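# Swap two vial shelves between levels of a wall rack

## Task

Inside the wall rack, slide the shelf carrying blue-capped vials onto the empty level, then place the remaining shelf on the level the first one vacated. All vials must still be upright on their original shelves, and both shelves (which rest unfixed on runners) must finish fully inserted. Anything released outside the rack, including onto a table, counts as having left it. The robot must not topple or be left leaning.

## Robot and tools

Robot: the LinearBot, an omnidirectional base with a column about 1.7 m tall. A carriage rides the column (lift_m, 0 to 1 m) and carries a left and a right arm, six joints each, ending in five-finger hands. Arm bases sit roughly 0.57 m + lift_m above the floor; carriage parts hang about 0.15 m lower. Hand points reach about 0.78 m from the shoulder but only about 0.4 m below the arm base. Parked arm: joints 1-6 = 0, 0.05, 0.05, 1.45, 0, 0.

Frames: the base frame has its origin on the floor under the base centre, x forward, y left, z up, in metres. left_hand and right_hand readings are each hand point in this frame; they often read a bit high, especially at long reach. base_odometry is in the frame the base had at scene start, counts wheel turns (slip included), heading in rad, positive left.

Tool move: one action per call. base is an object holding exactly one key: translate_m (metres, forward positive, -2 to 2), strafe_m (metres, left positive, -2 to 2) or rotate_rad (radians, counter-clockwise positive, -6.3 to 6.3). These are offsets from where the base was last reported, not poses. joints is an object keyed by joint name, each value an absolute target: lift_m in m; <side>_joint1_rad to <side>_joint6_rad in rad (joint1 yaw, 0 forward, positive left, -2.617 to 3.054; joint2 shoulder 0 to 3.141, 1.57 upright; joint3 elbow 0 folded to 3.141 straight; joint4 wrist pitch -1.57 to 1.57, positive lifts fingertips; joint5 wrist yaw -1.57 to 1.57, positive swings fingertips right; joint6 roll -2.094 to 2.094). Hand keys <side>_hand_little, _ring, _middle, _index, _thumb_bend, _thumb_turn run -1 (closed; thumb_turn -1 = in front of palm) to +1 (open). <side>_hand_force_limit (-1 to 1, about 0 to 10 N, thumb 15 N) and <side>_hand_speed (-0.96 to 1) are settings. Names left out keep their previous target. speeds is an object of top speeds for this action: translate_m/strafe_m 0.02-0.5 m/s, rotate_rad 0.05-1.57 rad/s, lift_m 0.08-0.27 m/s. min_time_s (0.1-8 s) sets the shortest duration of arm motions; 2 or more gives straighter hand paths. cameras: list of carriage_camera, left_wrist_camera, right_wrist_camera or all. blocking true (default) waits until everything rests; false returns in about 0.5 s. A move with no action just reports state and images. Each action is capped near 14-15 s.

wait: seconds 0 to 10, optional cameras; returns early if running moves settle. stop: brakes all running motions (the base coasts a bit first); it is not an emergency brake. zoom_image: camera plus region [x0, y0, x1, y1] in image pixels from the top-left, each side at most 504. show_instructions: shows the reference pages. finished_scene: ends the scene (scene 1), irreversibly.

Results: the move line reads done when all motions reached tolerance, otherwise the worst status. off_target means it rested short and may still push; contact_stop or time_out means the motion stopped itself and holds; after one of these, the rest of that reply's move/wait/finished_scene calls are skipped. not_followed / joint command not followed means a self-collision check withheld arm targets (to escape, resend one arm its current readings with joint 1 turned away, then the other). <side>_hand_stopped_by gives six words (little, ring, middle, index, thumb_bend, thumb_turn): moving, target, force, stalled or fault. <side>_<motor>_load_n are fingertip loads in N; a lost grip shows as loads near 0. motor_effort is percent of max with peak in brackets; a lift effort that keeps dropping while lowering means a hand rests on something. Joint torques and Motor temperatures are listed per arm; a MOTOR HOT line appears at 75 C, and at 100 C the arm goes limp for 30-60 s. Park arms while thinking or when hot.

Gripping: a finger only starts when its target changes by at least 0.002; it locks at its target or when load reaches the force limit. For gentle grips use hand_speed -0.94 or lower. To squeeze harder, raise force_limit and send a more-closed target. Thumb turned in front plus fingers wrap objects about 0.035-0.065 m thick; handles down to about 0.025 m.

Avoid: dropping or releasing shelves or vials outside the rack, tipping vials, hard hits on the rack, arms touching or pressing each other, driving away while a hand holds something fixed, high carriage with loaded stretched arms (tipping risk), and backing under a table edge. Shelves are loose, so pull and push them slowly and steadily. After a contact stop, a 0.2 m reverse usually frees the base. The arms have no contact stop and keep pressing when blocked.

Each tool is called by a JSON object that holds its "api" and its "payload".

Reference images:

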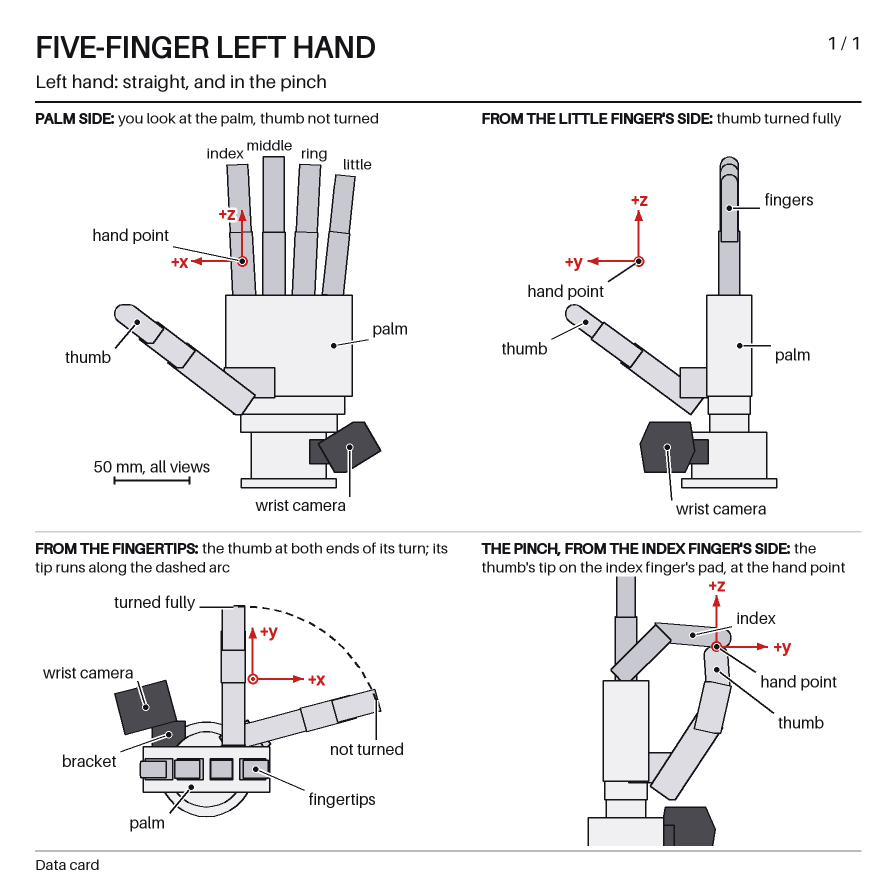

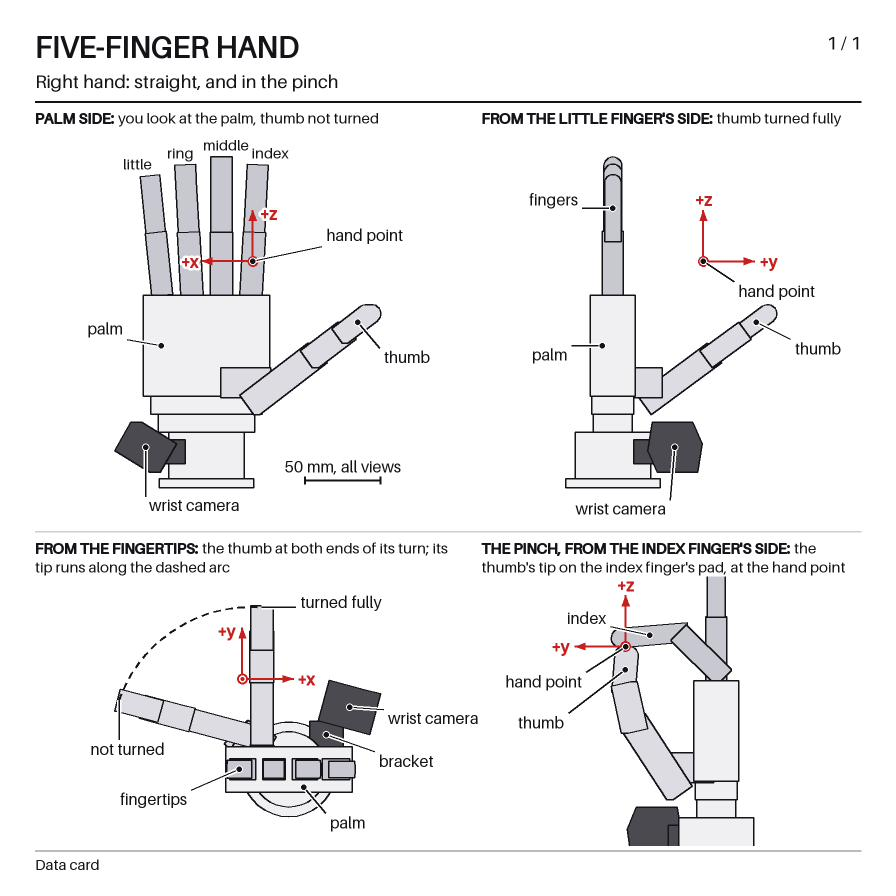

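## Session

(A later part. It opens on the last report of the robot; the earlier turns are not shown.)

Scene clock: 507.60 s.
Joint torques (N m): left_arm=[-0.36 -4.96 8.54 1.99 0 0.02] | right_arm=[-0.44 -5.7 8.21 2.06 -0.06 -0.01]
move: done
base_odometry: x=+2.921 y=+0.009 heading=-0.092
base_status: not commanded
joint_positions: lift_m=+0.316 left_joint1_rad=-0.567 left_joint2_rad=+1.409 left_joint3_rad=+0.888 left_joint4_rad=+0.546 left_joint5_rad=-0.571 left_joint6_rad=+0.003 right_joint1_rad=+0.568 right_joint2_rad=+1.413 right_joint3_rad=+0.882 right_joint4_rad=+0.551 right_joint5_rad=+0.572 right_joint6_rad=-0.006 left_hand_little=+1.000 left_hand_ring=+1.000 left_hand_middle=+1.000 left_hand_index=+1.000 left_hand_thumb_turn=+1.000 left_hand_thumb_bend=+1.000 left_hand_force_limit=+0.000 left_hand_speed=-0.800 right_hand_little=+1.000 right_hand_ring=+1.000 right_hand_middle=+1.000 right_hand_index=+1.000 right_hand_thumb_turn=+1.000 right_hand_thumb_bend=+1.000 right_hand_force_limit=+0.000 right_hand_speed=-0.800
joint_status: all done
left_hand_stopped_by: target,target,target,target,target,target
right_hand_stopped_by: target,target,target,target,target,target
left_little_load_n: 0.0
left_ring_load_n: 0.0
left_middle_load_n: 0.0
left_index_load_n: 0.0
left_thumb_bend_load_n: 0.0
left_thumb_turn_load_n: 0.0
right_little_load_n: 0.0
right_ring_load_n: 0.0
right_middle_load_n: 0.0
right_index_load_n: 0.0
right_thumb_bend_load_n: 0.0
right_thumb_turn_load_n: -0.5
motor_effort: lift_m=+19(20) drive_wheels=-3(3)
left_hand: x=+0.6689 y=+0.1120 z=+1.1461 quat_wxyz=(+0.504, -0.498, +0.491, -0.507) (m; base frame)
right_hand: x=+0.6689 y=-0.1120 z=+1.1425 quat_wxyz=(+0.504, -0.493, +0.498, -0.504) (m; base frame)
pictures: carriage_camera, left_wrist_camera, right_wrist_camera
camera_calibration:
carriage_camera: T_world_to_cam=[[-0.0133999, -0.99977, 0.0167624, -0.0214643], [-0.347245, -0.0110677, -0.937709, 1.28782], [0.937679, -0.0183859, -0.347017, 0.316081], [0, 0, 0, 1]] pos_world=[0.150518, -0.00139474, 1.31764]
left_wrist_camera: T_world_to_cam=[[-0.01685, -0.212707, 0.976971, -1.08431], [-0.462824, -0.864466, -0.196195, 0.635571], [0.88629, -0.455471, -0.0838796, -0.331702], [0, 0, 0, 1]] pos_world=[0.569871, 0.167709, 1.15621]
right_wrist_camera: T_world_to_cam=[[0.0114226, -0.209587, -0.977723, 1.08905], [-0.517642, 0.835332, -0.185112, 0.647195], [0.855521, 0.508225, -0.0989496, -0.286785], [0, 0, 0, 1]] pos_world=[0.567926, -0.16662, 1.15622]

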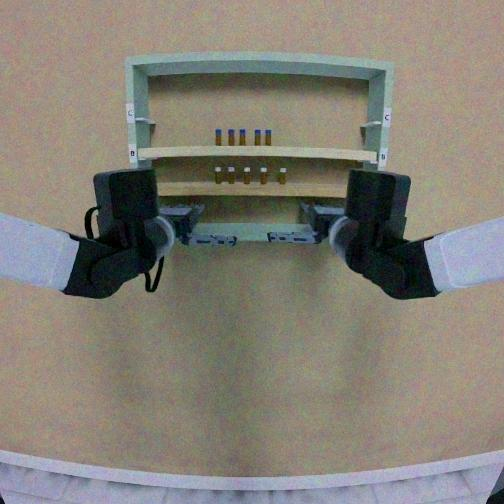

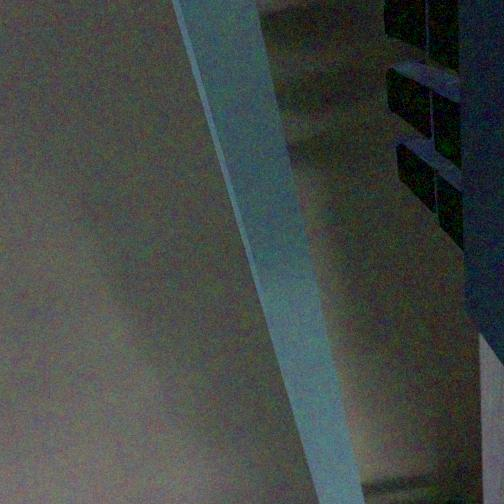

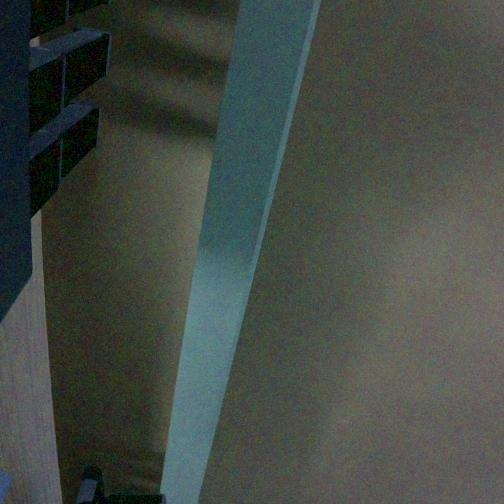

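{"api": "move", "payload": {"base": {"translate_m": -0.125}, "speeds": {"translate_m": 0.08}}}

{"api": "move", "payload": {"joints": {"lift_m": 0.355}, "cameras": ["all"]}}

{"api": "zoom_image", "payload": {"camera": "right_wrist_camera", "region": [0, 340, 240, 504]}}

{"api": "zoom_image", "payload": {"camera": "left_wrist_camera", "region": [270, 340, 504, 504]}}

{"api": "zoom_image", "payload": {"camera": "carriage_camera", "region": [135, 110, 255, 230]}}

{"api": "zoom_image", "payload": {"camera": "carriage_camera", "region": [255, 110, 375, 230]}}

Scene clock: 514.23 s.
Joint torques (N m): left_arm=[-0.28 -4.9 8.61 2 0.03 0.01] | right_arm=[-0.44 -5.65 8.25 2.09 -0.07 -0.02]
move: done
base_odometry: x=+2.796 y=+0.021 heading=-0.092
base_status: done
joint_positions: lift_m=+0.316 left_joint1_rad=-0.567 left_joint2_rad=+1.409 left_joint3_rad=+0.888 left_joint4_rad=+0.546 left_joint5_rad=-0.571 left_joint6_rad=+0.003 right_joint1_rad=+0.568 right_joint2_rad=+1.413 right_joint3_rad=+0.882 right_joint4_rad=+0.550 right_joint5_rad=+0.572 right_joint6_rad=-0.006 left_hand_little=+1.000 left_hand_ring=+1.000 left_hand_middle=+1.000 left_hand_index=+1.000 left_hand_thumb_turn=+1.000 left_hand_thumb_bend=+1.000 left_hand_force_limit=+0.000 left_hand_speed=-0.800 right_hand_little=+1.000 right_hand_ring=+1.000 right_hand_middle=+1.000 right_hand_index=+1.000 right_hand_thumb_turn=+1.000 right_hand_thumb_bend=+1.000 right_hand_force_limit=+0.000 right_hand_speed=-0.800
joint_status: not commanded
left_hand_stopped_by: target,target,target,target,target,target
right_hand_stopped_by: target,target,target,target,target,target
left_little_load_n: 0.0
left_ring_load_n: 0.0
left_middle_load_n: 0.0
left_index_load_n: 0.0
left_thumb_bend_load_n: -0.5
left_thumb_turn_load_n: 0.0
right_little_load_n: 0.0
right_ring_load_n: 0.0
right_middle_load_n: 0.0
right_index_load_n: 0.0
right_thumb_bend_load_n: 0.0
right_thumb_turn_load_n: 0.0
motor_effort: lift_m=+20(20) drive_wheels=-3(12)
left_hand: x=+0.6689 y=+0.1121 z=+1.1460 quat_wxyz=(+0.504, -0.498, +0.491, -0.507) (m; base frame)
right_hand: x=+0.6688 y=-0.1121 z=+1.1422 quat_wxyz=(+0.504, -0.494, +0.498, -0.504) (m; base frame)
pictures: none

Scene clock: 514.90 s.
Joint torques (N m): left_arm=[-0.21 -4.98 8.51 2 0.03 0.02] | right_arm=[-0.44 -5.5 8.14 2.03 -0.07 -0.01]
move: done
base_odometry: x=+2.796 y=+0.021 heading=-0.092
base_status: not commanded
joint_positions: lift_m=+0.355 left_joint1_rad=-0.567 left_joint2_rad=+1.409 left_joint3_rad=+0.889 left_joint4_rad=+0.543 left_joint5_rad=-0.571 left_joint6_rad=+0.003 right_joint1_rad=+0.568 right_joint2_rad=+1.411 right_joint3_rad=+0.883 right_joint4_rad=+0.554 right_joint5_rad=+0.572 right_joint6_rad=-0.006 left_hand_little=+1.000 left_hand_ring=+1.000 left_hand_middle=+1.000 left_hand_index=+1.000 left_hand_thumb_turn=+1.000 left_hand_thumb_bend=+1.000 left_hand_force_limit=+0.000 left_hand_speed=-0.800 right_hand_little=+1.000 right_hand_ring=+1.000 right_hand_middle=+1.000 right_hand_index=+1.000 right_hand_thumb_turn=+1.000 right_hand_thumb_bend=+1.000 right_hand_force_limit=+0.000 right_hand_speed=-0.800
joint_status: all done
left_hand_stopped_by: target,target,target,target,target,target
right_hand_stopped_by: target,target,target,target,target,target
left_little_load_n: 0.0
left_ring_load_n: 0.0
left_middle_load_n: 0.0
left_index_load_n: 0.0
left_thumb_bend_load_n: 0.0
left_thumb_turn_load_n: 0.0
right_little_load_n: 0.0
right_ring_load_n: 0.0
right_middle_load_n: 0.0
right_index_load_n: 0.0
right_thumb_bend_load_n: 0.5
right_thumb_turn_load_n: 0.0
motor_effort: lift_m=+22(27) drive_wheels=-3(3)
left_hand: x=+0.6689 y=+0.1121 z=+1.1847 quat_wxyz=(+0.504, -0.498, +0.492, -0.506) (m; base frame)
right_hand: x=+0.6689 y=-0.1120 z=+1.1829 quat_wxyz=(+0.506, -0.492, +0.498, -0.504) (m; base frame)
pictures: carriage_camera, left_wrist_camera, right_wrist_camera
camera_calibration:
carriage_camera: T_world_to_cam=[[-0.0133999, -0.99977, 0.0167624, -0.0221131], [-0.347245, -0.0110677, -0.937709, 1.32411], [0.937679, -0.0183859, -0.347017, 0.32951], [0, 0, 0, 1]] pos_world=[0.150518, -0.00139474, 1.35634]
left_wrist_camera: T_world_to_cam=[[-0.0151774, -0.213683, 0.976785, -1.12278], [-0.462805, -0.864452, -0.1963, 0.643296], [0.88633, -0.45504, -0.0857734, -0.326274], [0, 0, 0, 1]] pos_world=[0.569867, 0.167712, 1.19501]
right_wrist_camera: T_world_to_cam=[[0.0154835, -0.206983, -0.978222, 1.12678], [-0.516906, 0.835806, -0.185031, 0.654091], [0.855902, 0.508513, -0.0940494, -0.288769], [0, 0, 0, 1]] pos_world=[0.567815, -0.166627, 1.19611]

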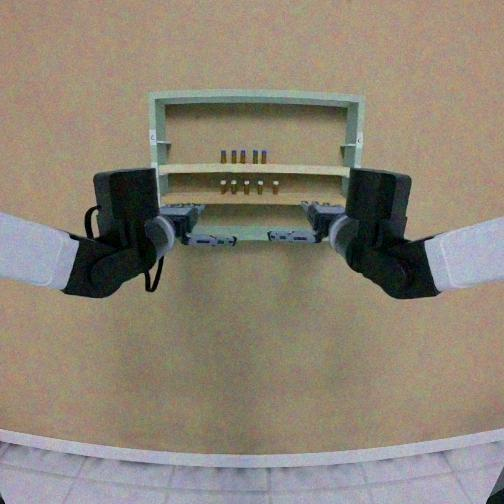

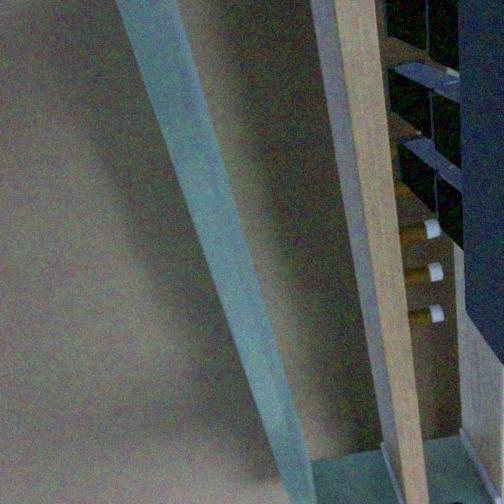

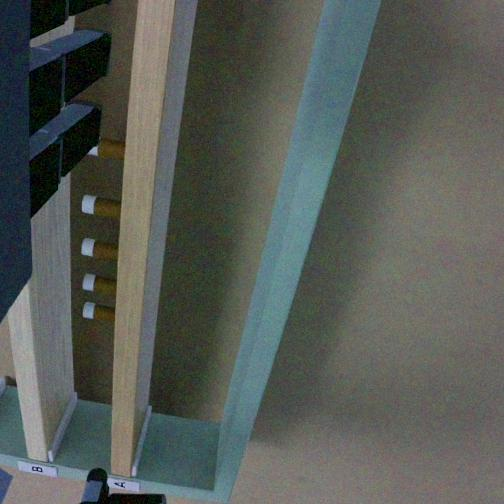

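Scaled by 2.100 from the camera's 504x504 image, which has a finer 720x720 frame.

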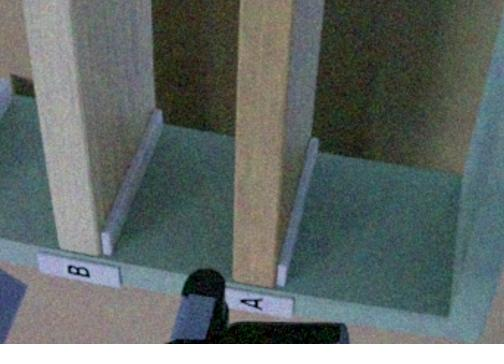

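Scaled by 2.154 from the camera's 504x504 image, which has a finer 720x720 frame.

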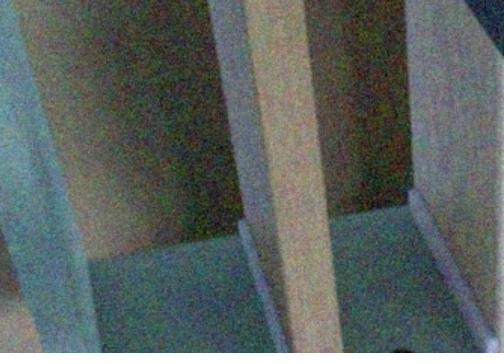

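Scaled by 4.200 from the camera's 504x504 image, which has a finer 720x720 frame.

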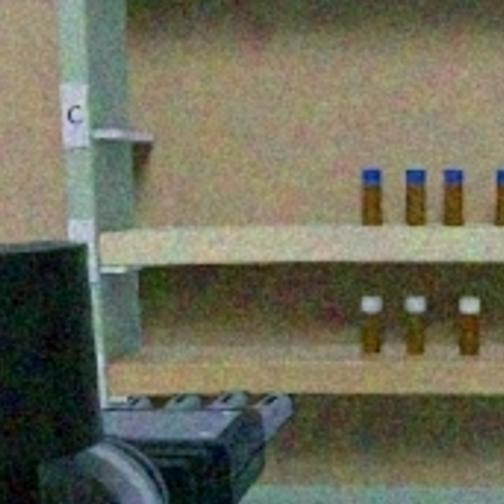

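Scaled by 4.200 from the camera's 504x504 image, which has a finer 720x720 frame.

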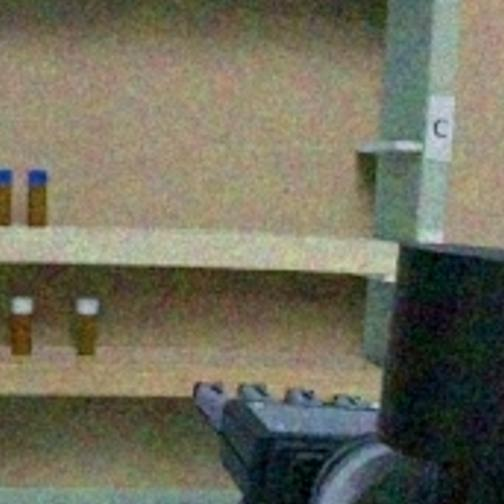

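{"api": "move", "payload": {"base": {"translate_m": 0.05}, "speeds": {"translate_m": 0.05}, "cameras": ["carriage_camera", "right_wrist_camera"]}}

{"api": "zoom_image", "payload": {"camera": "carriage_camera", "region": [135, 110, 255, 230]}}

{"api": "zoom_image", "payload": {"camera": "carriage_camera", "region": [255, 110, 375, 230]}}

Scene clock: 530.50 s.
Joint torques (N m): left_arm=[-0.29 -5.07 8.43 2.02 0.06 0.01] | right_arm=[-0.49 -5.45 8.17 2.05 -0.07 -0.01]
move: done
base_odometry: x=+2.846 y=+0.016 heading=-0.092
base_status: done
joint_positions: lift_m=+0.355 left_joint1_rad=-0.567 left_joint2_rad=+1.409 left_joint3_rad=+0.889 left_joint4_rad=+0.543 left_joint5_rad=-0.572 left_joint6_rad=+0.003 right_joint1_rad=+0.568 right_joint2_rad=+1.411 right_joint3_rad=+0.883 right_joint4_rad=+0.552 right_joint5_rad=+0.572 right_joint6_rad=-0.006 left_hand_little=+1.000 left_hand_ring=+1.000 left_hand_middle=+1.000 left_hand_index=+1.000 left_hand_thumb_turn=+1.000 left_hand_thumb_bend=+1.000 left_hand_force_limit=+0.000 left_hand_speed=-0.800 right_hand_little=+1.000 right_hand_ring=+1.000 right_hand_middle=+1.000 right_hand_index=+1.000 right_hand_thumb_turn=+1.000 right_hand_thumb_bend=+1.000 right_hand_force_limit=+0.000 right_hand_speed=-0.800
joint_status: not commanded
left_hand_stopped_by: target,target,target,target,target,target
right_hand_stopped_by: target,target,target,target,target,target
left_little_load_n: 0.0
left_ring_load_n: 0.0
left_middle_load_n: 0.0
left_index_load_n: 0.0
left_thumb_bend_load_n: 0.0
left_thumb_turn_load_n: -0.5
right_little_load_n: -0.5
right_ring_load_n: 0.0
right_middle_load_n: 0.0
right_index_load_n: 0.0
right_thumb_bend_load_n: 0.0
right_thumb_turn_load_n: -0.5
motor_effort: lift_m=+22(22) drive_wheels=-4(11)
left_hand: x=+0.6689 y=+0.1122 z=+1.1847 quat_wxyz=(+0.504, -0.499, +0.491, -0.506) (m; base frame)
right_hand: x=+0.6688 y=-0.1120 z=+1.1824 quat_wxyz=(+0.506, -0.492, +0.498, -0.504) (m; base frame)
pictures: carriage_camera, right_wrist_camera
camera_calibration:
carriage_camera: T_world_to_cam=[[-0.0133999, -0.99977, 0.0167624, -0.0221131], [-0.347245, -0.0110677, -0.937709, 1.32411], [0.937679, -0.0183859, -0.347017, 0.32951], [0, 0, 0, 1]] pos_world=[0.150518, -0.00139474, 1.35634]
right_wrist_camera: T_world_to_cam=[[0.0139866, -0.207987, -0.978032, 1.12694], [-0.517526, 0.835416, -0.18506, 0.654359], [0.855553, 0.508745, -0.0959541, -0.286287], [0, 0, 0, 1]] pos_world=[0.56782, -0.166625, 1.19581]

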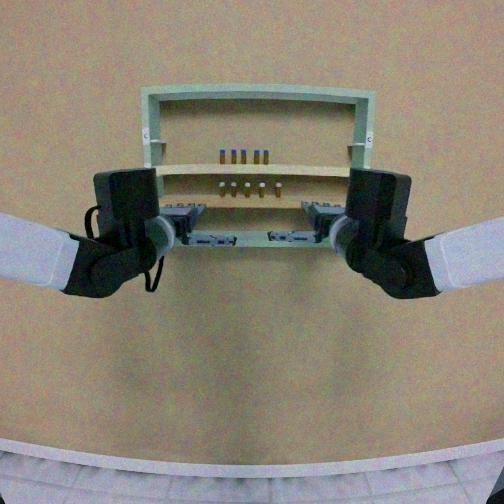

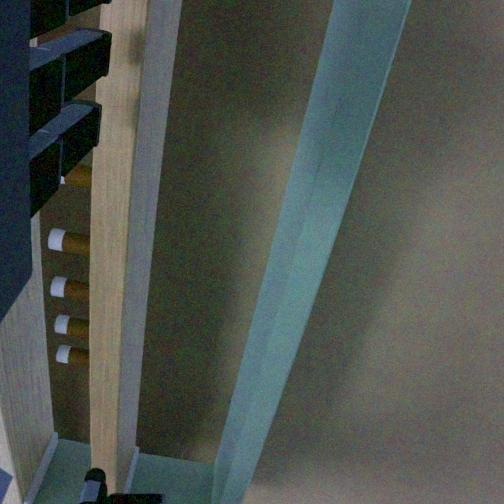

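Scaled by 4.200 from the camera's 504x504 image, which has a finer 720x720 frame.

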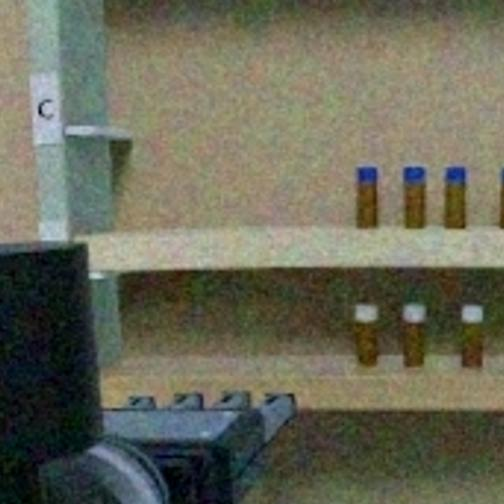

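Scaled by 4.200 from the camera's 504x504 image, which has a finer 720x720 frame.

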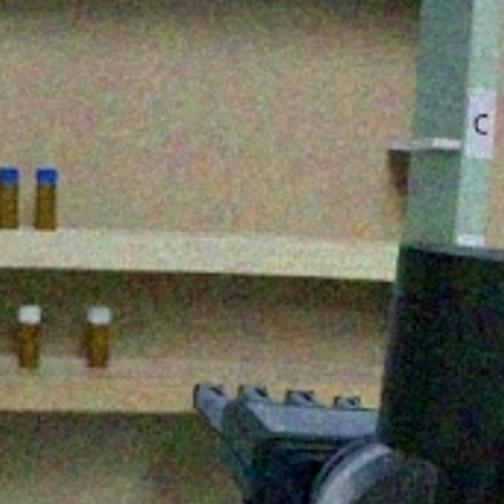

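{"api": "move", "payload": {"base": {"translate_m": 0.007}, "joints": {"lift_m": 0.359}, "speeds": {"translate_m": 0.02}, "cameras": ["carriage_camera"]}}

{"api": "zoom_image", "payload": {"camera": "carriage_camera", "region": [135, 110, 255, 230]}}

{"api": "move", "payload": {"base": {"translate_m": 0.005}, "speeds": {"translate_m": 0.02}, "cameras": ["carriage_camera"]}}

{"api": "zoom_image", "payload": {"camera": "carriage_camera", "region": [135, 110, 255, 230]}}

{"api": "zoom_image", "payload": {"camera": "carriage_camera", "region": [255, 110, 375, 230]}}

Scene clock: 538.37 s.
Joint torques (N m): left_arm=[-0.29 -4.98 8.39 2.02 0.05 0.01] | right_arm=[-0.47 -5.44 8.14 2.09 -0.05 -0.02]
move: done
base_odometry: x=+2.853 y=+0.016 heading=-0.092
base_status: done
joint_positions: lift_m=+0.359 left_joint1_rad=-0.567 left_joint2_rad=+1.408 left_joint3_rad=+0.890 left_joint4_rad=+0.542 left_joint5_rad=-0.572 left_joint6_rad=+0.003 right_joint1_rad=+0.568 right_joint2_rad=+1.410 right_joint3_rad=+0.883 right_joint4_rad=+0.549 right_joint5_rad=+0.572 right_joint6_rad=-0.006 left_hand_little=+1.000 left_hand_ring=+1.000 left_hand_middle=+1.000 left_hand_index=+1.000 left_hand_thumb_turn=+1.000 left_hand_thumb_bend=+1.000 left_hand_force_limit=+0.000 left_hand_speed=-0.800 right_hand_little=+1.000 right_hand_ring=+1.000 right_hand_middle=+1.000 right_hand_index=+1.000 right_hand_thumb_turn=+1.000 right_hand_thumb_bend=+1.000 right_hand_force_limit=+0.000 right_hand_speed=-0.800
joint_status: all done
left_hand_stopped_by: target,target,target,target,target,target
right_hand_stopped_by: target,target,target,target,target,target
left_little_load_n: 0.0
left_ring_load_n: 0.0
left_middle_load_n: 0.0
left_index_load_n: 0.0
left_thumb_bend_load_n: 0.0
left_thumb_turn_load_n: 0.0
right_little_load_n: 0.0
right_ring_load_n: 0.0
right_middle_load_n: 0.0
right_index_load_n: 0.0
right_thumb_bend_load_n: 0.0
right_thumb_turn_load_n: 0.0
motor_effort: lift_m=+23(27) drive_wheels=+3(9)
left_hand: x=+0.6689 y=+0.1123 z=+1.1891 quat_wxyz=(+0.504, -0.499, +0.491, -0.506) (m; base frame)
right_hand: x=+0.6685 y=-0.1122 z=+1.1862 quat_wxyz=(+0.505, -0.493, +0.498, -0.504) (m; base frame)
pictures: carriage_camera
camera_calibration:
carriage_camera: T_world_to_cam=[[-0.0133999, -0.99977, 0.0167624, -0.0221801], [-0.347245, -0.0110677, -0.937709, 1.32786], [0.937679, -0.0183859, -0.347017, 0.330898], [0, 0, 0, 1]] pos_world=[0.150518, -0.00139474, 1.36034]

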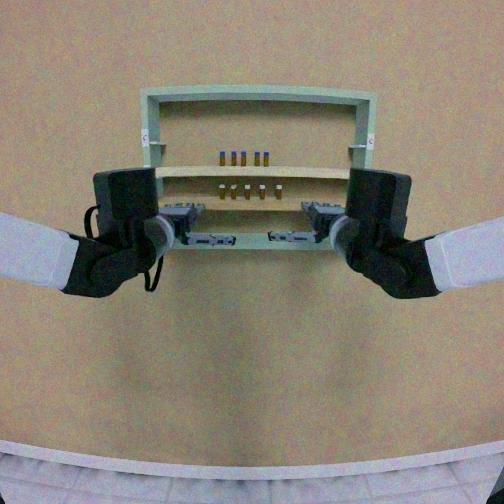

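Scaled by 4.200 from the camera's 504x504 image, which has a finer 720x720 frame.

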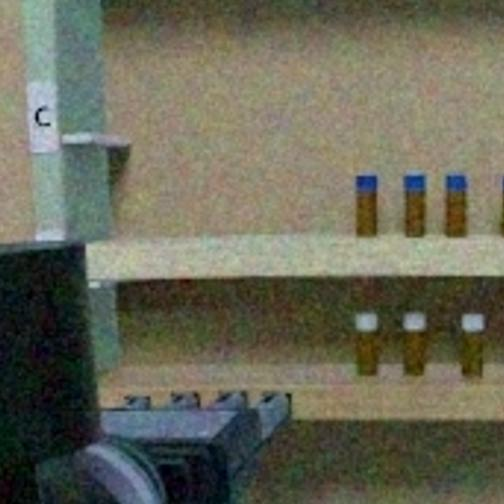

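Scene clock: 539.00 s.
Joint torques (N m): left_arm=[-0.32 -4.97 8.51 2.04 0.01 0.01] | right_arm=[-0.46 -5.45 8.16 2.09 -0.07 -0.01]
move: done
base_odometry: x=+2.858 y=+0.015 heading=-0.092
base_status: done
joint_positions: lift_m=+0.359 left_joint1_rad=-0.567 left_joint2_rad=+1.408 left_joint3_rad=+0.890 left_joint4_rad=+0.542 left_joint5_rad=-0.572 left_joint6_rad=+0.003 right_joint1_rad=+0.568 right_joint2_rad=+1.410 right_joint3_rad=+0.883 right_joint4_rad=+0.548 right_joint5_rad=+0.572 right_joint6_rad=-0.006 left_hand_little=+1.000 left_hand_ring=+1.000 left_hand_middle=+1.000 left_hand_index=+1.000 left_hand_thumb_turn=+1.000 left_hand_thumb_bend=+1.000 left_hand_force_limit=+0.000 left_hand_speed=-0.800 right_hand_little=+1.000 right_hand_ring=+1.000 right_hand_middle=+1.000 right_hand_index=+1.000 right_hand_thumb_turn=+1.000 right_hand_thumb_bend=+1.000 right_hand_force_limit=+0.000 right_hand_speed=-0.800
joint_status: not commanded
left_hand_stopped_by: target,target,target,target,target,target
right_hand_stopped_by: target,target,target,target,target,target
left_little_load_n: 0.0
left_ring_load_n: 0.0
left_middle_load_n: 0.0
left_index_load_n: 0.0
left_thumb_bend_load_n: 0.0
left_thumb_turn_load_n: 0.0
right_little_load_n: 0.0
right_ring_load_n: 0.0
right_middle_load_n: 0.0
right_index_load_n: 0.0
right_thumb_bend_load_n: 0.0
right_thumb_turn_load_n: 0.0
motor_effort: lift_m=+22(22) drive_wheels=+2(10)
left_hand: x=+0.6688 y=+0.1122 z=+1.1890 quat_wxyz=(+0.504, -0.498, +0.491, -0.506) (m; base frame)
right_hand: x=+0.6685 y=-0.1123 z=+1.1860 quat_wxyz=(+0.505, -0.493, +0.498, -0.504) (m; base frame)
pictures: carriage_camera
camera_calibration:
carriage_camera: T_world_to_cam=[[-0.0133999, -0.99977, 0.0167624, -0.0221801], [-0.347245, -0.0110677, -0.937709, 1.32786], [0.937679, -0.0183859, -0.347017, 0.330898], [0, 0, 0, 1]] pos_world=[0.150518, -0.00139474, 1.36034]

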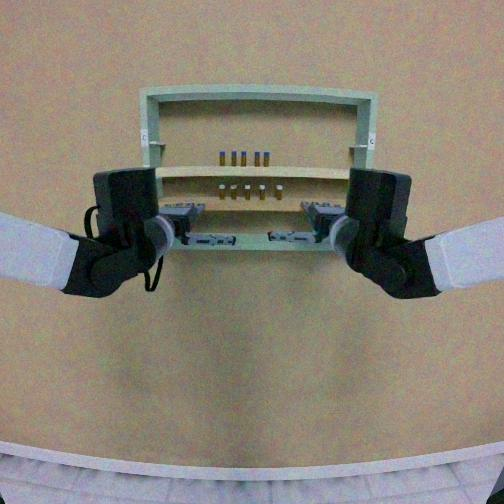

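Scaled by 4.200 from the camera's 504x504 image, which has a finer 720x720 frame.

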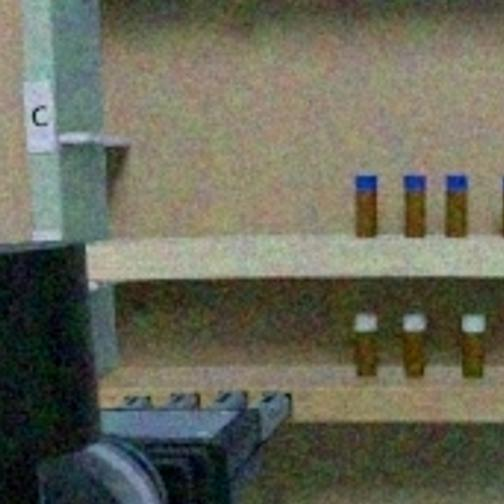

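Scaled by 4.200 from the camera's 504x504 image, which has a finer 720x720 frame.

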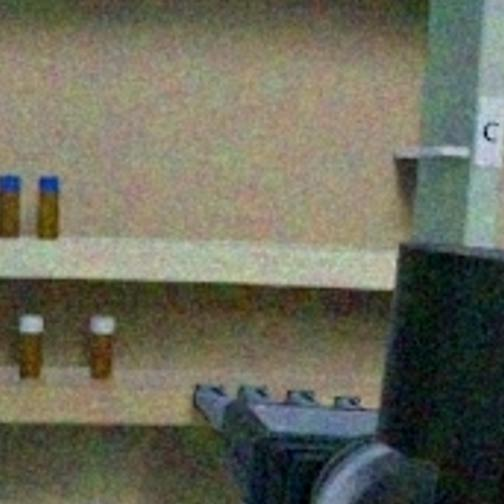

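{"api": "move", "payload": {"base": {"translate_m": 0.005}, "speeds": {"translate_m": 0.02}}}

{"api": "move", "payload": {"base": {"translate_m": 0.005}, "speeds": {"translate_m": 0.02}, "cameras": ["carriage_camera"]}}

{"api": "zoom_image", "payload": {"camera": "carriage_camera", "region": [135, 110, 255, 230]}}

{"api": "zoom_image", "payload": {"camera": "carriage_camera", "region": [255, 110, 375, 230]}}

Scene clock: 543.03 s.
Joint torques (N m): left_arm=[-0.08 -4.96 8.46 2 0.13 0.02] | right_arm=[-0.7 -5.34 8.18 2.13 -0.09 -0.01]
move: done
base_odometry: x=+2.863 y=+0.015 heading=-0.092
base_status: done
joint_positions: lift_m=+0.359 left_joint1_rad=-0.569 left_joint2_rad=+1.408 left_joint3_rad=+0.890 left_joint4_rad=+0.542 left_joint5_rad=-0.582 left_joint6_rad=+0.003 right_joint1_rad=+0.571 right_joint2_rad=+1.409 right_joint3_rad=+0.883 right_joint4_rad=+0.545 right_joint5_rad=+0.575 right_joint6_rad=-0.006 left_hand_little=+1.000 left_hand_ring=+1.000 left_hand_middle=+1.000 left_hand_index=+1.000 left_hand_thumb_turn=+1.000 left_hand_thumb_bend=+1.000 left_hand_force_limit=+0.000 left_hand_speed=-0.800 right_hand_little=+1.000 right_hand_ring=+1.000 right_hand_middle=+1.000 right_hand_index=+1.000 right_hand_thumb_turn=+1.000 right_hand_thumb_bend=+1.000 right_hand_force_limit=+0.000 right_hand_speed=-0.800
joint_status: not commanded
left_hand_stopped_by: target,target,target,target,target,target
right_hand_stopped_by: target,target,target,target,target,target
left_little_load_n: 0.0
left_ring_load_n: -0.5
left_middle_load_n: 0.0
left_index_load_n: 0.0
left_thumb_bend_load_n: 0.0
left_thumb_turn_load_n: 0.0
right_little_load_n: 0.0
right_ring_load_n: 0.0
right_middle_load_n: -0.5
right_index_load_n: 0.0
right_thumb_bend_load_n: 0.0
right_thumb_turn_load_n: 0.0
motor_effort: lift_m=+22(23) drive_wheels=+4(10)
left_hand: x=+0.6687 y=+0.1132 z=+1.1890 quat_wxyz=(+0.506, -0.501, +0.489, -0.504) (m; base frame)
right_hand: x=+0.6677 y=-0.1116 z=+1.1858 quat_wxyz=(+0.504, -0.494, +0.498, -0.504) (m; base frame)
pictures: none

Scene clock: 543.67 s.
Joint torques (N m): left_arm=[1.14 -3.93 8.55 2.25 0.35 0.01] | right_arm=[-1.78 -4.05 8.18 2.4 -0.25 -0.01]
move: done
base_odometry: x=+2.868 y=+0.015 heading=-0.092
base_status: done
joint_positions: lift_m=+0.359 left_joint1_rad=-0.582 left_joint2_rad=+1.396 left_joint3_rad=+0.890 left_joint4_rad=+0.523 left_joint5_rad=-0.600 left_joint6_rad=+0.003 right_joint1_rad=+0.581 right_joint2_rad=+1.395 right_joint3_rad=+0.883 right_joint4_rad=+0.524 right_joint5_rad=+0.589 right_joint6_rad=-0.006 left_hand_little=+1.000 left_hand_ring=+1.000 left_hand_middle=+1.000 left_hand_index=+1.000 left_hand_thumb_turn=+1.000 left_hand_thumb_bend=+1.000 left_hand_force_limit=+0.000 left_hand_speed=-0.800 right_hand_little=+1.000 right_hand_ring=+1.000 right_hand_middle=+1.000 right_hand_index=+1.000 right_hand_thumb_turn=+1.000 right_hand_thumb_bend=+1.000 right_hand_force_limit=+0.000 right_hand_speed=-0.800
joint_status: not commanded
left_hand_stopped_by: target,target,target,target,target,target
right_hand_stopped_by: target,target,target,target,target,target
left_little_load_n: 0.0
left_ring_load_n: 0.0
left_middle_load_n: -1.5
left_index_load_n: 0.0
left_thumb_bend_load_n: 0.0
left_thumb_turn_load_n: 0.0
right_little_load_n: 0.0
right_ring_load_n: 0.0
right_middle_load_n: -2.5
right_index_load_n: 0.0
right_thumb_bend_load_n: 0.0
right_thumb_turn_load_n: 0.0
motor_effort: lift_m=+22(23) drive_wheels=+6(12)
left_hand: x=+0.6646 y=+0.1127 z=+1.1898 quat_wxyz=(+0.506, -0.502, +0.490, -0.501) (m; base frame)
right_hand: x=+0.6637 y=-0.1117 z=+1.1867 quat_wxyz=(+0.501, -0.495, +0.500, -0.504) (m; base frame)
pictures: carriage_camera
camera_calibration:
carriage_camera: T_world_to_cam=[[-0.0133999, -0.99977, 0.0167624, -0.0221801], [-0.347245, -0.0110677, -0.937709, 1.32786], [0.937679, -0.0183859, -0.347017, 0.330898], [0, 0, 0, 1]] pos_world=[0.150518, -0.00139474, 1.36034]

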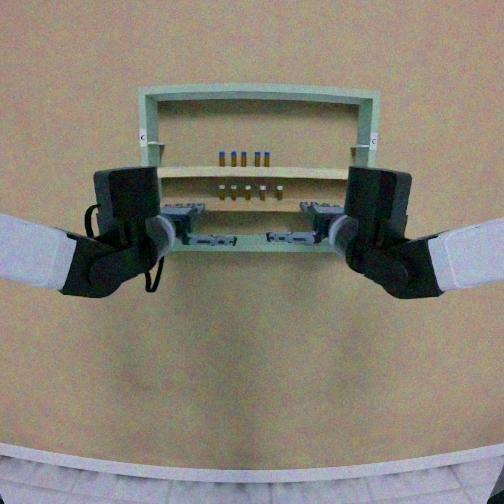

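Scaled by 4.200 from the camera's 504x504 image, which has a finer 720x720 frame.

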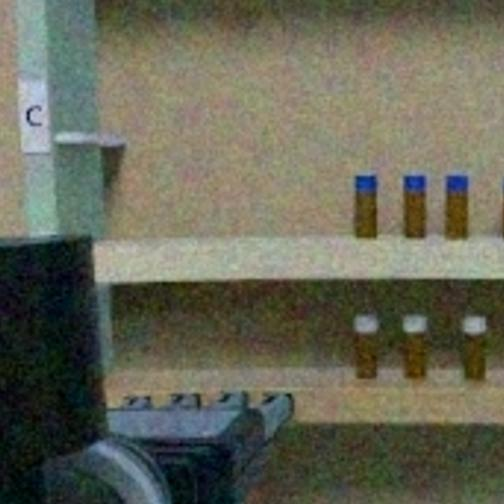

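Scaled by 4.200 from the camera's 504x504 image, which has a finer 720x720 frame.

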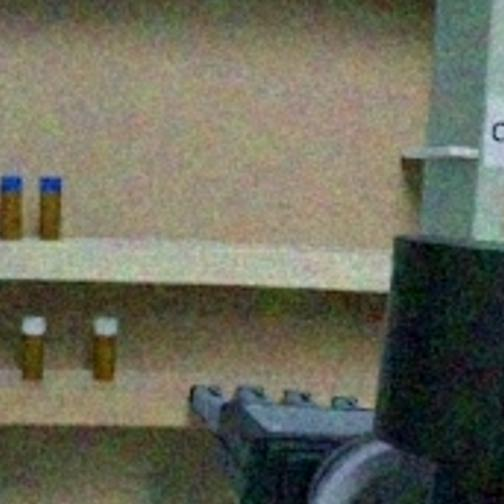

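{"api": "move", "payload": {"base": {"translate_m": -0.04}, "speeds": {"translate_m": 0.04}}}

{"api": "move", "payload": {"joints": {"lift_m": 0.435, "right_joint1_rad": 0.575, "left_joint1_rad": -0.575, "left_joint2_rad": 1.4, "right_joint2_rad": 1.4, "right_joint3_rad": 0.9, "left_joint3_rad": 0.905, "left_joint4_rad": 0.55, "right_joint4_rad": 0.555, "left_joint5_rad": -0.575, "right_joint5_rad": 0.575}, "cameras": ["all"]}}

{"api": "zoom_image", "payload": {"camera": "carriage_camera", "region": [135, 120, 255, 240]}}

{"api": "zoom_image", "payload": {"camera": "carriage_camera", "region": [255, 120, 375, 240]}}

Scene clock: 550.83 s.
Joint torques (N m): left_arm=[0.55 -3.93 8.49 2.21 0.15 0] | right_arm=[-1.25 -4.12 8.17 2.12 -0.19 -0.01]
move: done
base_odometry: x=+2.828 y=+0.018 heading=-0.092
base_status: done
joint_positions: lift_m=+0.359 left_joint1_rad=-0.575 left_joint2_rad=+1.396 left_joint3_rad=+0.890 left_joint4_rad=+0.525 left_joint5_rad=-0.581 left_joint6_rad=+0.003 right_joint1_rad=+0.576 right_joint2_rad=+1.396 right_joint3_rad=+0.883 right_joint4_rad=+0.545 right_joint5_rad=+0.583 right_joint6_rad=-0.006 left_hand_little=+1.000 left_hand_ring=+1.000 left_hand_middle=+1.000 left_hand_index=+1.000 left_hand_thumb_turn=+1.000 left_hand_thumb_bend=+1.000 left_hand_force_limit=+0.000 left_hand_speed=-0.800 right_hand_little=+1.000 right_hand_ring=+1.000 right_hand_middle=+1.000 right_hand_index=+1.000 right_hand_thumb_turn=+1.000 right_hand_thumb_bend=+1.000 right_hand_force_limit=+0.000 right_hand_speed=-0.800
joint_status: not commanded
left_hand_stopped_by: target,target,target,target,target,target
right_hand_stopped_by: target,target,target,target,target,target
left_little_load_n: 0.0
left_ring_load_n: 0.0
left_middle_load_n: 0.0
left_index_load_n: 0.0
left_thumb_bend_load_n: 0.0
left_thumb_turn_load_n: 0.0
right_little_load_n: 0.0
right_ring_load_n: 0.0
right_middle_load_n: 0.0
right_index_load_n: 0.0
right_thumb_bend_load_n: 0.0
right_thumb_turn_load_n: 0.0
motor_effort: lift_m=+22(23) drive_wheels=-4(11)
left_hand: x=+0.6655 y=+0.1119 z=+1.1900 quat_wxyz=(+0.504, -0.499, +0.493, -0.504) (m; base frame)
right_hand: x=+0.6654 y=-0.1118 z=+1.1916 quat_wxyz=(+0.508, -0.489, +0.498, -0.505) (m; base frame)
pictures: none

Scene clock: 551.67 s.
Joint torques (N m): left_arm=[-0.01 -4.21 8.43 2.08 0.09 0] | right_arm=[-0.77 -4.3 8.17 2.02 -0.13 -0.01]
move: done
base_odometry: x=+2.828 y=+0.018 heading=-0.092
base_status: not commanded
joint_positions: lift_m=+0.435 left_joint1_rad=-0.575 left_joint2_rad=+1.400 left_joint3_rad=+0.890 left_joint4_rad=+0.537 left_joint5_rad=-0.581 left_joint6_rad=+0.003 right_joint1_rad=+0.576 right_joint2_rad=+1.398 right_joint3_rad=+0.883 right_joint4_rad=+0.554 right_joint5_rad=+0.583 right_joint6_rad=-0.006 left_hand_little=+1.000 left_hand_ring=+1.000 left_hand_middle=+1.000 left_hand_index=+1.000 left_hand_thumb_turn=+1.000 left_hand_thumb_bend=+1.000 left_hand_force_limit=+0.000 left_hand_speed=-0.800 right_hand_little=+1.000 right_hand_ring=+1.000 right_hand_middle=+1.000 right_hand_index=+1.000 right_hand_thumb_turn=+1.000 right_hand_thumb_bend=+1.000 right_hand_force_limit=+0.000 right_hand_speed=-0.800
joint_status: all done
left_hand_stopped_by: target,target,target,target,target,target
right_hand_stopped_by: target,target,target,target,target,target
left_little_load_n: 0.0
left_ring_load_n: 0.0
left_middle_load_n: 0.0
left_index_load_n: 0.0
left_thumb_bend_load_n: 0.0
left_thumb_turn_load_n: -0.5
right_little_load_n: 0.0
right_ring_load_n: 0.0
right_middle_load_n: 0.0
right_index_load_n: 0.0
right_thumb_bend_load_n: 0.0
right_thumb_turn_load_n: 0.0
motor_effort: lift_m=+22(29) drive_wheels=-4(4)
left_hand: x=+0.6664 y=+0.1113 z=+1.2674 quat_wxyz=(+0.504, -0.499, +0.490, -0.507) (m; base frame)
right_hand: x=+0.6661 y=-0.1113 z=+1.2687 quat_wxyz=(+0.510, -0.487, +0.497, -0.506) (m; base frame)
pictures: carriage_camera, left_wrist_camera, right_wrist_camera
camera_calibration:
carriage_camera: T_world_to_cam=[[-0.0133999, -0.99977, 0.0167624, -0.023454], [-0.347245, -0.0110677, -0.937709, 1.39912], [0.937679, -0.0183859, -0.347017, 0.357272], [0, 0, 0, 1]] pos_world=[0.150518, -0.00139474, 1.43634]
left_wrist_camera: T_world_to_cam=[[-0.017113, -0.211873, 0.977147, -1.20309], [-0.460618, -0.865737, -0.195783, 0.655701], [0.887434, -0.453442, -0.0827771, -0.322094], [0, 0, 0, 1]] pos_world=[0.567277, 0.166711, 1.27731]
right_wrist_camera: T_world_to_cam=[[0.0255751, -0.199837, -0.979495, 1.20664], [-0.513353, 0.838132, -0.1844, 0.665052], [0.857796, 0.507543, -0.0811517, -0.296386], [0, 0, 0, 1]] pos_world=[0.564786, -0.165842, 1.28048]

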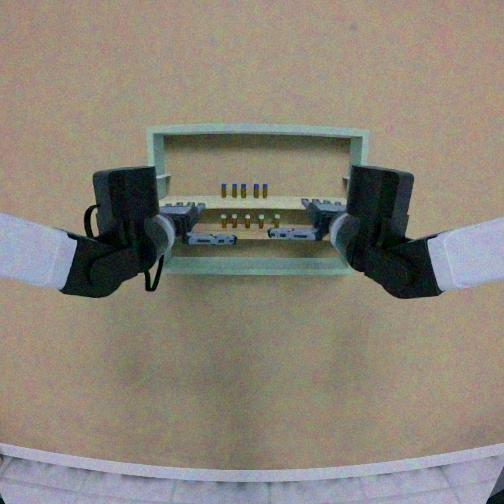

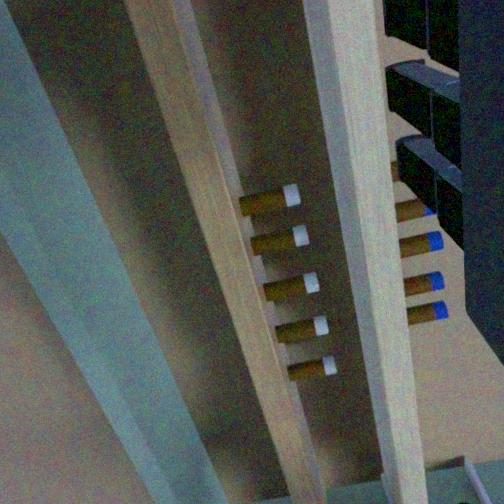

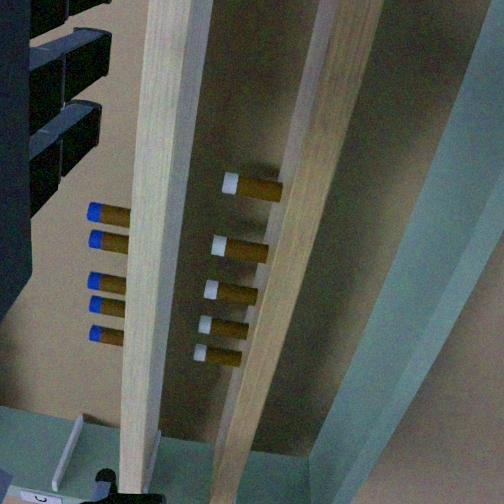

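Scaled by 4.200 from the camera's 504x504 image, which has a finer 720x720 frame.

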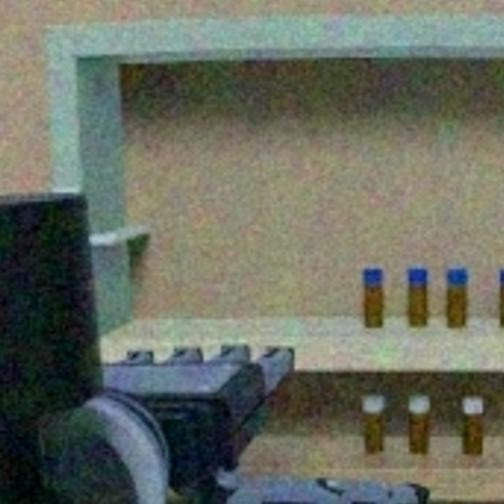

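Scaled by 4.200 from the camera's 504x504 image, which has a finer 720x720 frame.

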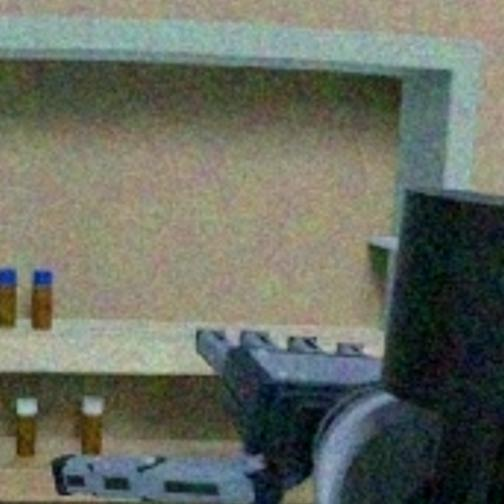

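{"api": "move", "payload": {"joints": {"lift_m": 0.425, "right_joint4_rad": 0.54}}}

{"api": "move", "payload": {"base": {"translate_m": 0.025}, "speeds": {"translate_m": 0.03}, "cameras": ["carriage_camera"]}}

{"api": "zoom_image", "payload": {"camera": "carriage_camera", "region": [135, 120, 255, 240]}}

{"api": "zoom_image", "payload": {"camera": "carriage_camera", "region": [255, 120, 375, 240]}}

Scene clock: 558.00 s.
Joint torques (N m): left_arm=[0.02 -4.44 8.4 2.13 0.12 0] | right_arm=[-0.81 -4.52 8.21 2.06 -0.12 -0.02]
move: done
base_odometry: x=+2.828 y=+0.018 heading=-0.092
base_status: not commanded
joint_positions: lift_m=+0.425 left_joint1_rad=-0.575 left_joint2_rad=+1.402 left_joint3_rad=+0.890 left_joint4_rad=+0.535 left_joint5_rad=-0.581 left_joint6_rad=+0.003 right_joint1_rad=+0.576 right_joint2_rad=+1.400 right_joint3_rad=+0.883 right_joint4_rad=+0.536 right_joint5_rad=+0.583 right_joint6_rad=-0.006 left_hand_little=+1.000 left_hand_ring=+1.000 left_hand_middle=+1.000 left_hand_index=+1.000 left_hand_thumb_turn=+1.000 left_hand_thumb_bend=+1.000 left_hand_force_limit=+0.000 left_hand_speed=-0.800 right_hand_little=+1.000 right_hand_ring=+1.000 right_hand_middle=+1.000 right_hand_index=+1.000 right_hand_thumb_turn=+1.000 right_hand_thumb_bend=+1.000 right_hand_force_limit=+0.000 right_hand_speed=-0.800
joint_status: all done
left_hand_stopped_by: target,target,target,target,target,target
right_hand_stopped_by: target,target,target,target,target,target
left_little_load_n: 0.0
left_ring_load_n: 0.0
left_middle_load_n: 0.0
left_index_load_n: 0.0
left_thumb_bend_load_n: 0.0
left_thumb_turn_load_n: -0.5
right_little_load_n: 0.5
right_ring_load_n: 0.0
right_middle_load_n: 0.0
right_index_load_n: -0.5
right_thumb_bend_load_n: 0.0
right_thumb_turn_load_n: -0.5
motor_effort: lift_m=+20(21) drive_wheels=-4(4)
left_hand: x=+0.6666 y=+0.1112 z=+1.2563 quat_wxyz=(+0.504, -0.499, +0.491, -0.506) (m; base frame)
right_hand: x=+0.6655 y=-0.1117 z=+1.2534 quat_wxyz=(+0.503, -0.494, +0.499, -0.504) (m; base frame)
pictures: none

Scene clock: 559.27 s.
Joint torques (N m): left_arm=[-0.1 -4.42 8.44 2.1 0.07 0] | right_arm=[-0.83 -4.52 8.18 2.07 -0.11 -0.02]
move: done
base_odometry: x=+2.853 y=+0.016 heading=-0.091
base_status: done
joint_positions: lift_m=+0.425 left_joint1_rad=-0.575 left_joint2_rad=+1.402 left_joint3_rad=+0.890 left_joint4_rad=+0.535 left_joint5_rad=-0.581 left_joint6_rad=+0.003 right_joint1_rad=+0.576 right_joint2_rad=+1.400 right_joint3_rad=+0.883 right_joint4_rad=+0.535 right_joint5_rad=+0.583 right_joint6_rad=-0.006 left_hand_little=+1.000 left_hand_ring=+1.000 left_hand_middle=+1.000 left_hand_index=+1.000 left_hand_thumb_turn=+1.000 left_hand_thumb_bend=+1.000 left_hand_force_limit=+0.000 left_hand_speed=-0.800 right_hand_little=+1.000 right_hand_ring=+1.000 right_hand_middle=+1.000 right_hand_index=+1.000 right_hand_thumb_turn=+1.000 right_hand_thumb_bend=+1.000 right_hand_force_limit=+0.000 right_hand_speed=-0.800
joint_status: not commanded
left_hand_stopped_by: target,target,target,target,target,target
right_hand_stopped_by: target,target,target,target,target,target
left_little_load_n: 0.0
left_ring_load_n: 0.0
left_middle_load_n: 0.0
left_index_load_n: 0.0
left_thumb_bend_load_n: 0.0
left_thumb_turn_load_n: 0.0
right_little_load_n: 0.0
right_ring_load_n: 0.0
right_middle_load_n: 0.0
right_index_load_n: 0.0
right_thumb_bend_load_n: 0.5
right_thumb_turn_load_n: 0.0
motor_effort: lift_m=+21(21) drive_wheels=+2(7)
left_hand: x=+0.6666 y=+0.1112 z=+1.2563 quat_wxyz=(+0.504, -0.499, +0.491, -0.506) (m; base frame)
right_hand: x=+0.6655 y=-0.1118 z=+1.2532 quat_wxyz=(+0.503, -0.494, +0.499, -0.504) (m; base frame)
pictures: carriage_camera
camera_calibration:
carriage_camera: T_world_to_cam=[[-0.0133999, -0.99977, 0.0167624, -0.0232898], [-0.347245, -0.0110677, -0.937709, 1.38993], [0.937679, -0.0183859, -0.347017, 0.353871], [0, 0, 0, 1]] pos_world=[0.150518, -0.00139474, 1.42654]

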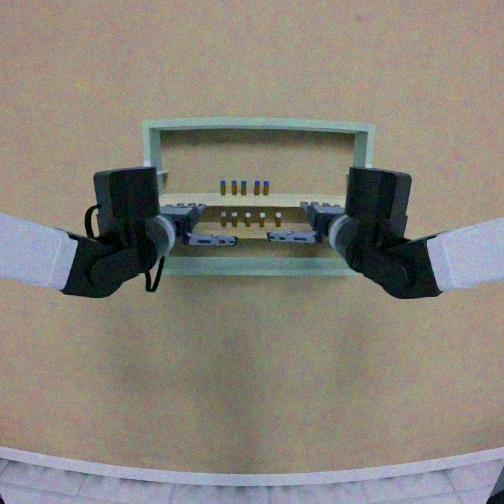

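Scaled by 4.200 from the camera's 504x504 image, which has a finer 720x720 frame.

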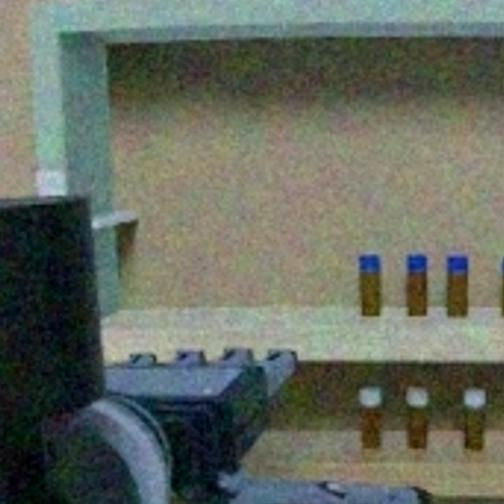

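Scaled by 4.200 from the camera's 504x504 image, which has a finer 720x720 frame.

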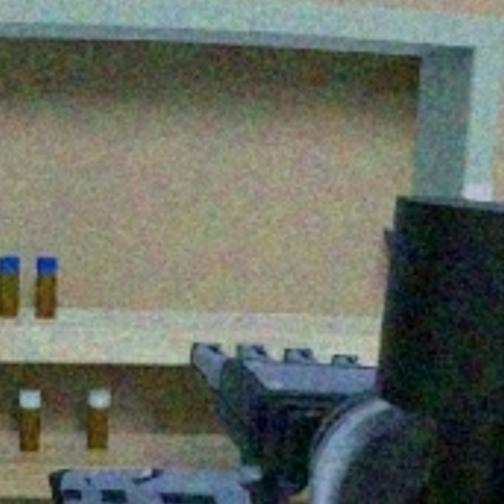

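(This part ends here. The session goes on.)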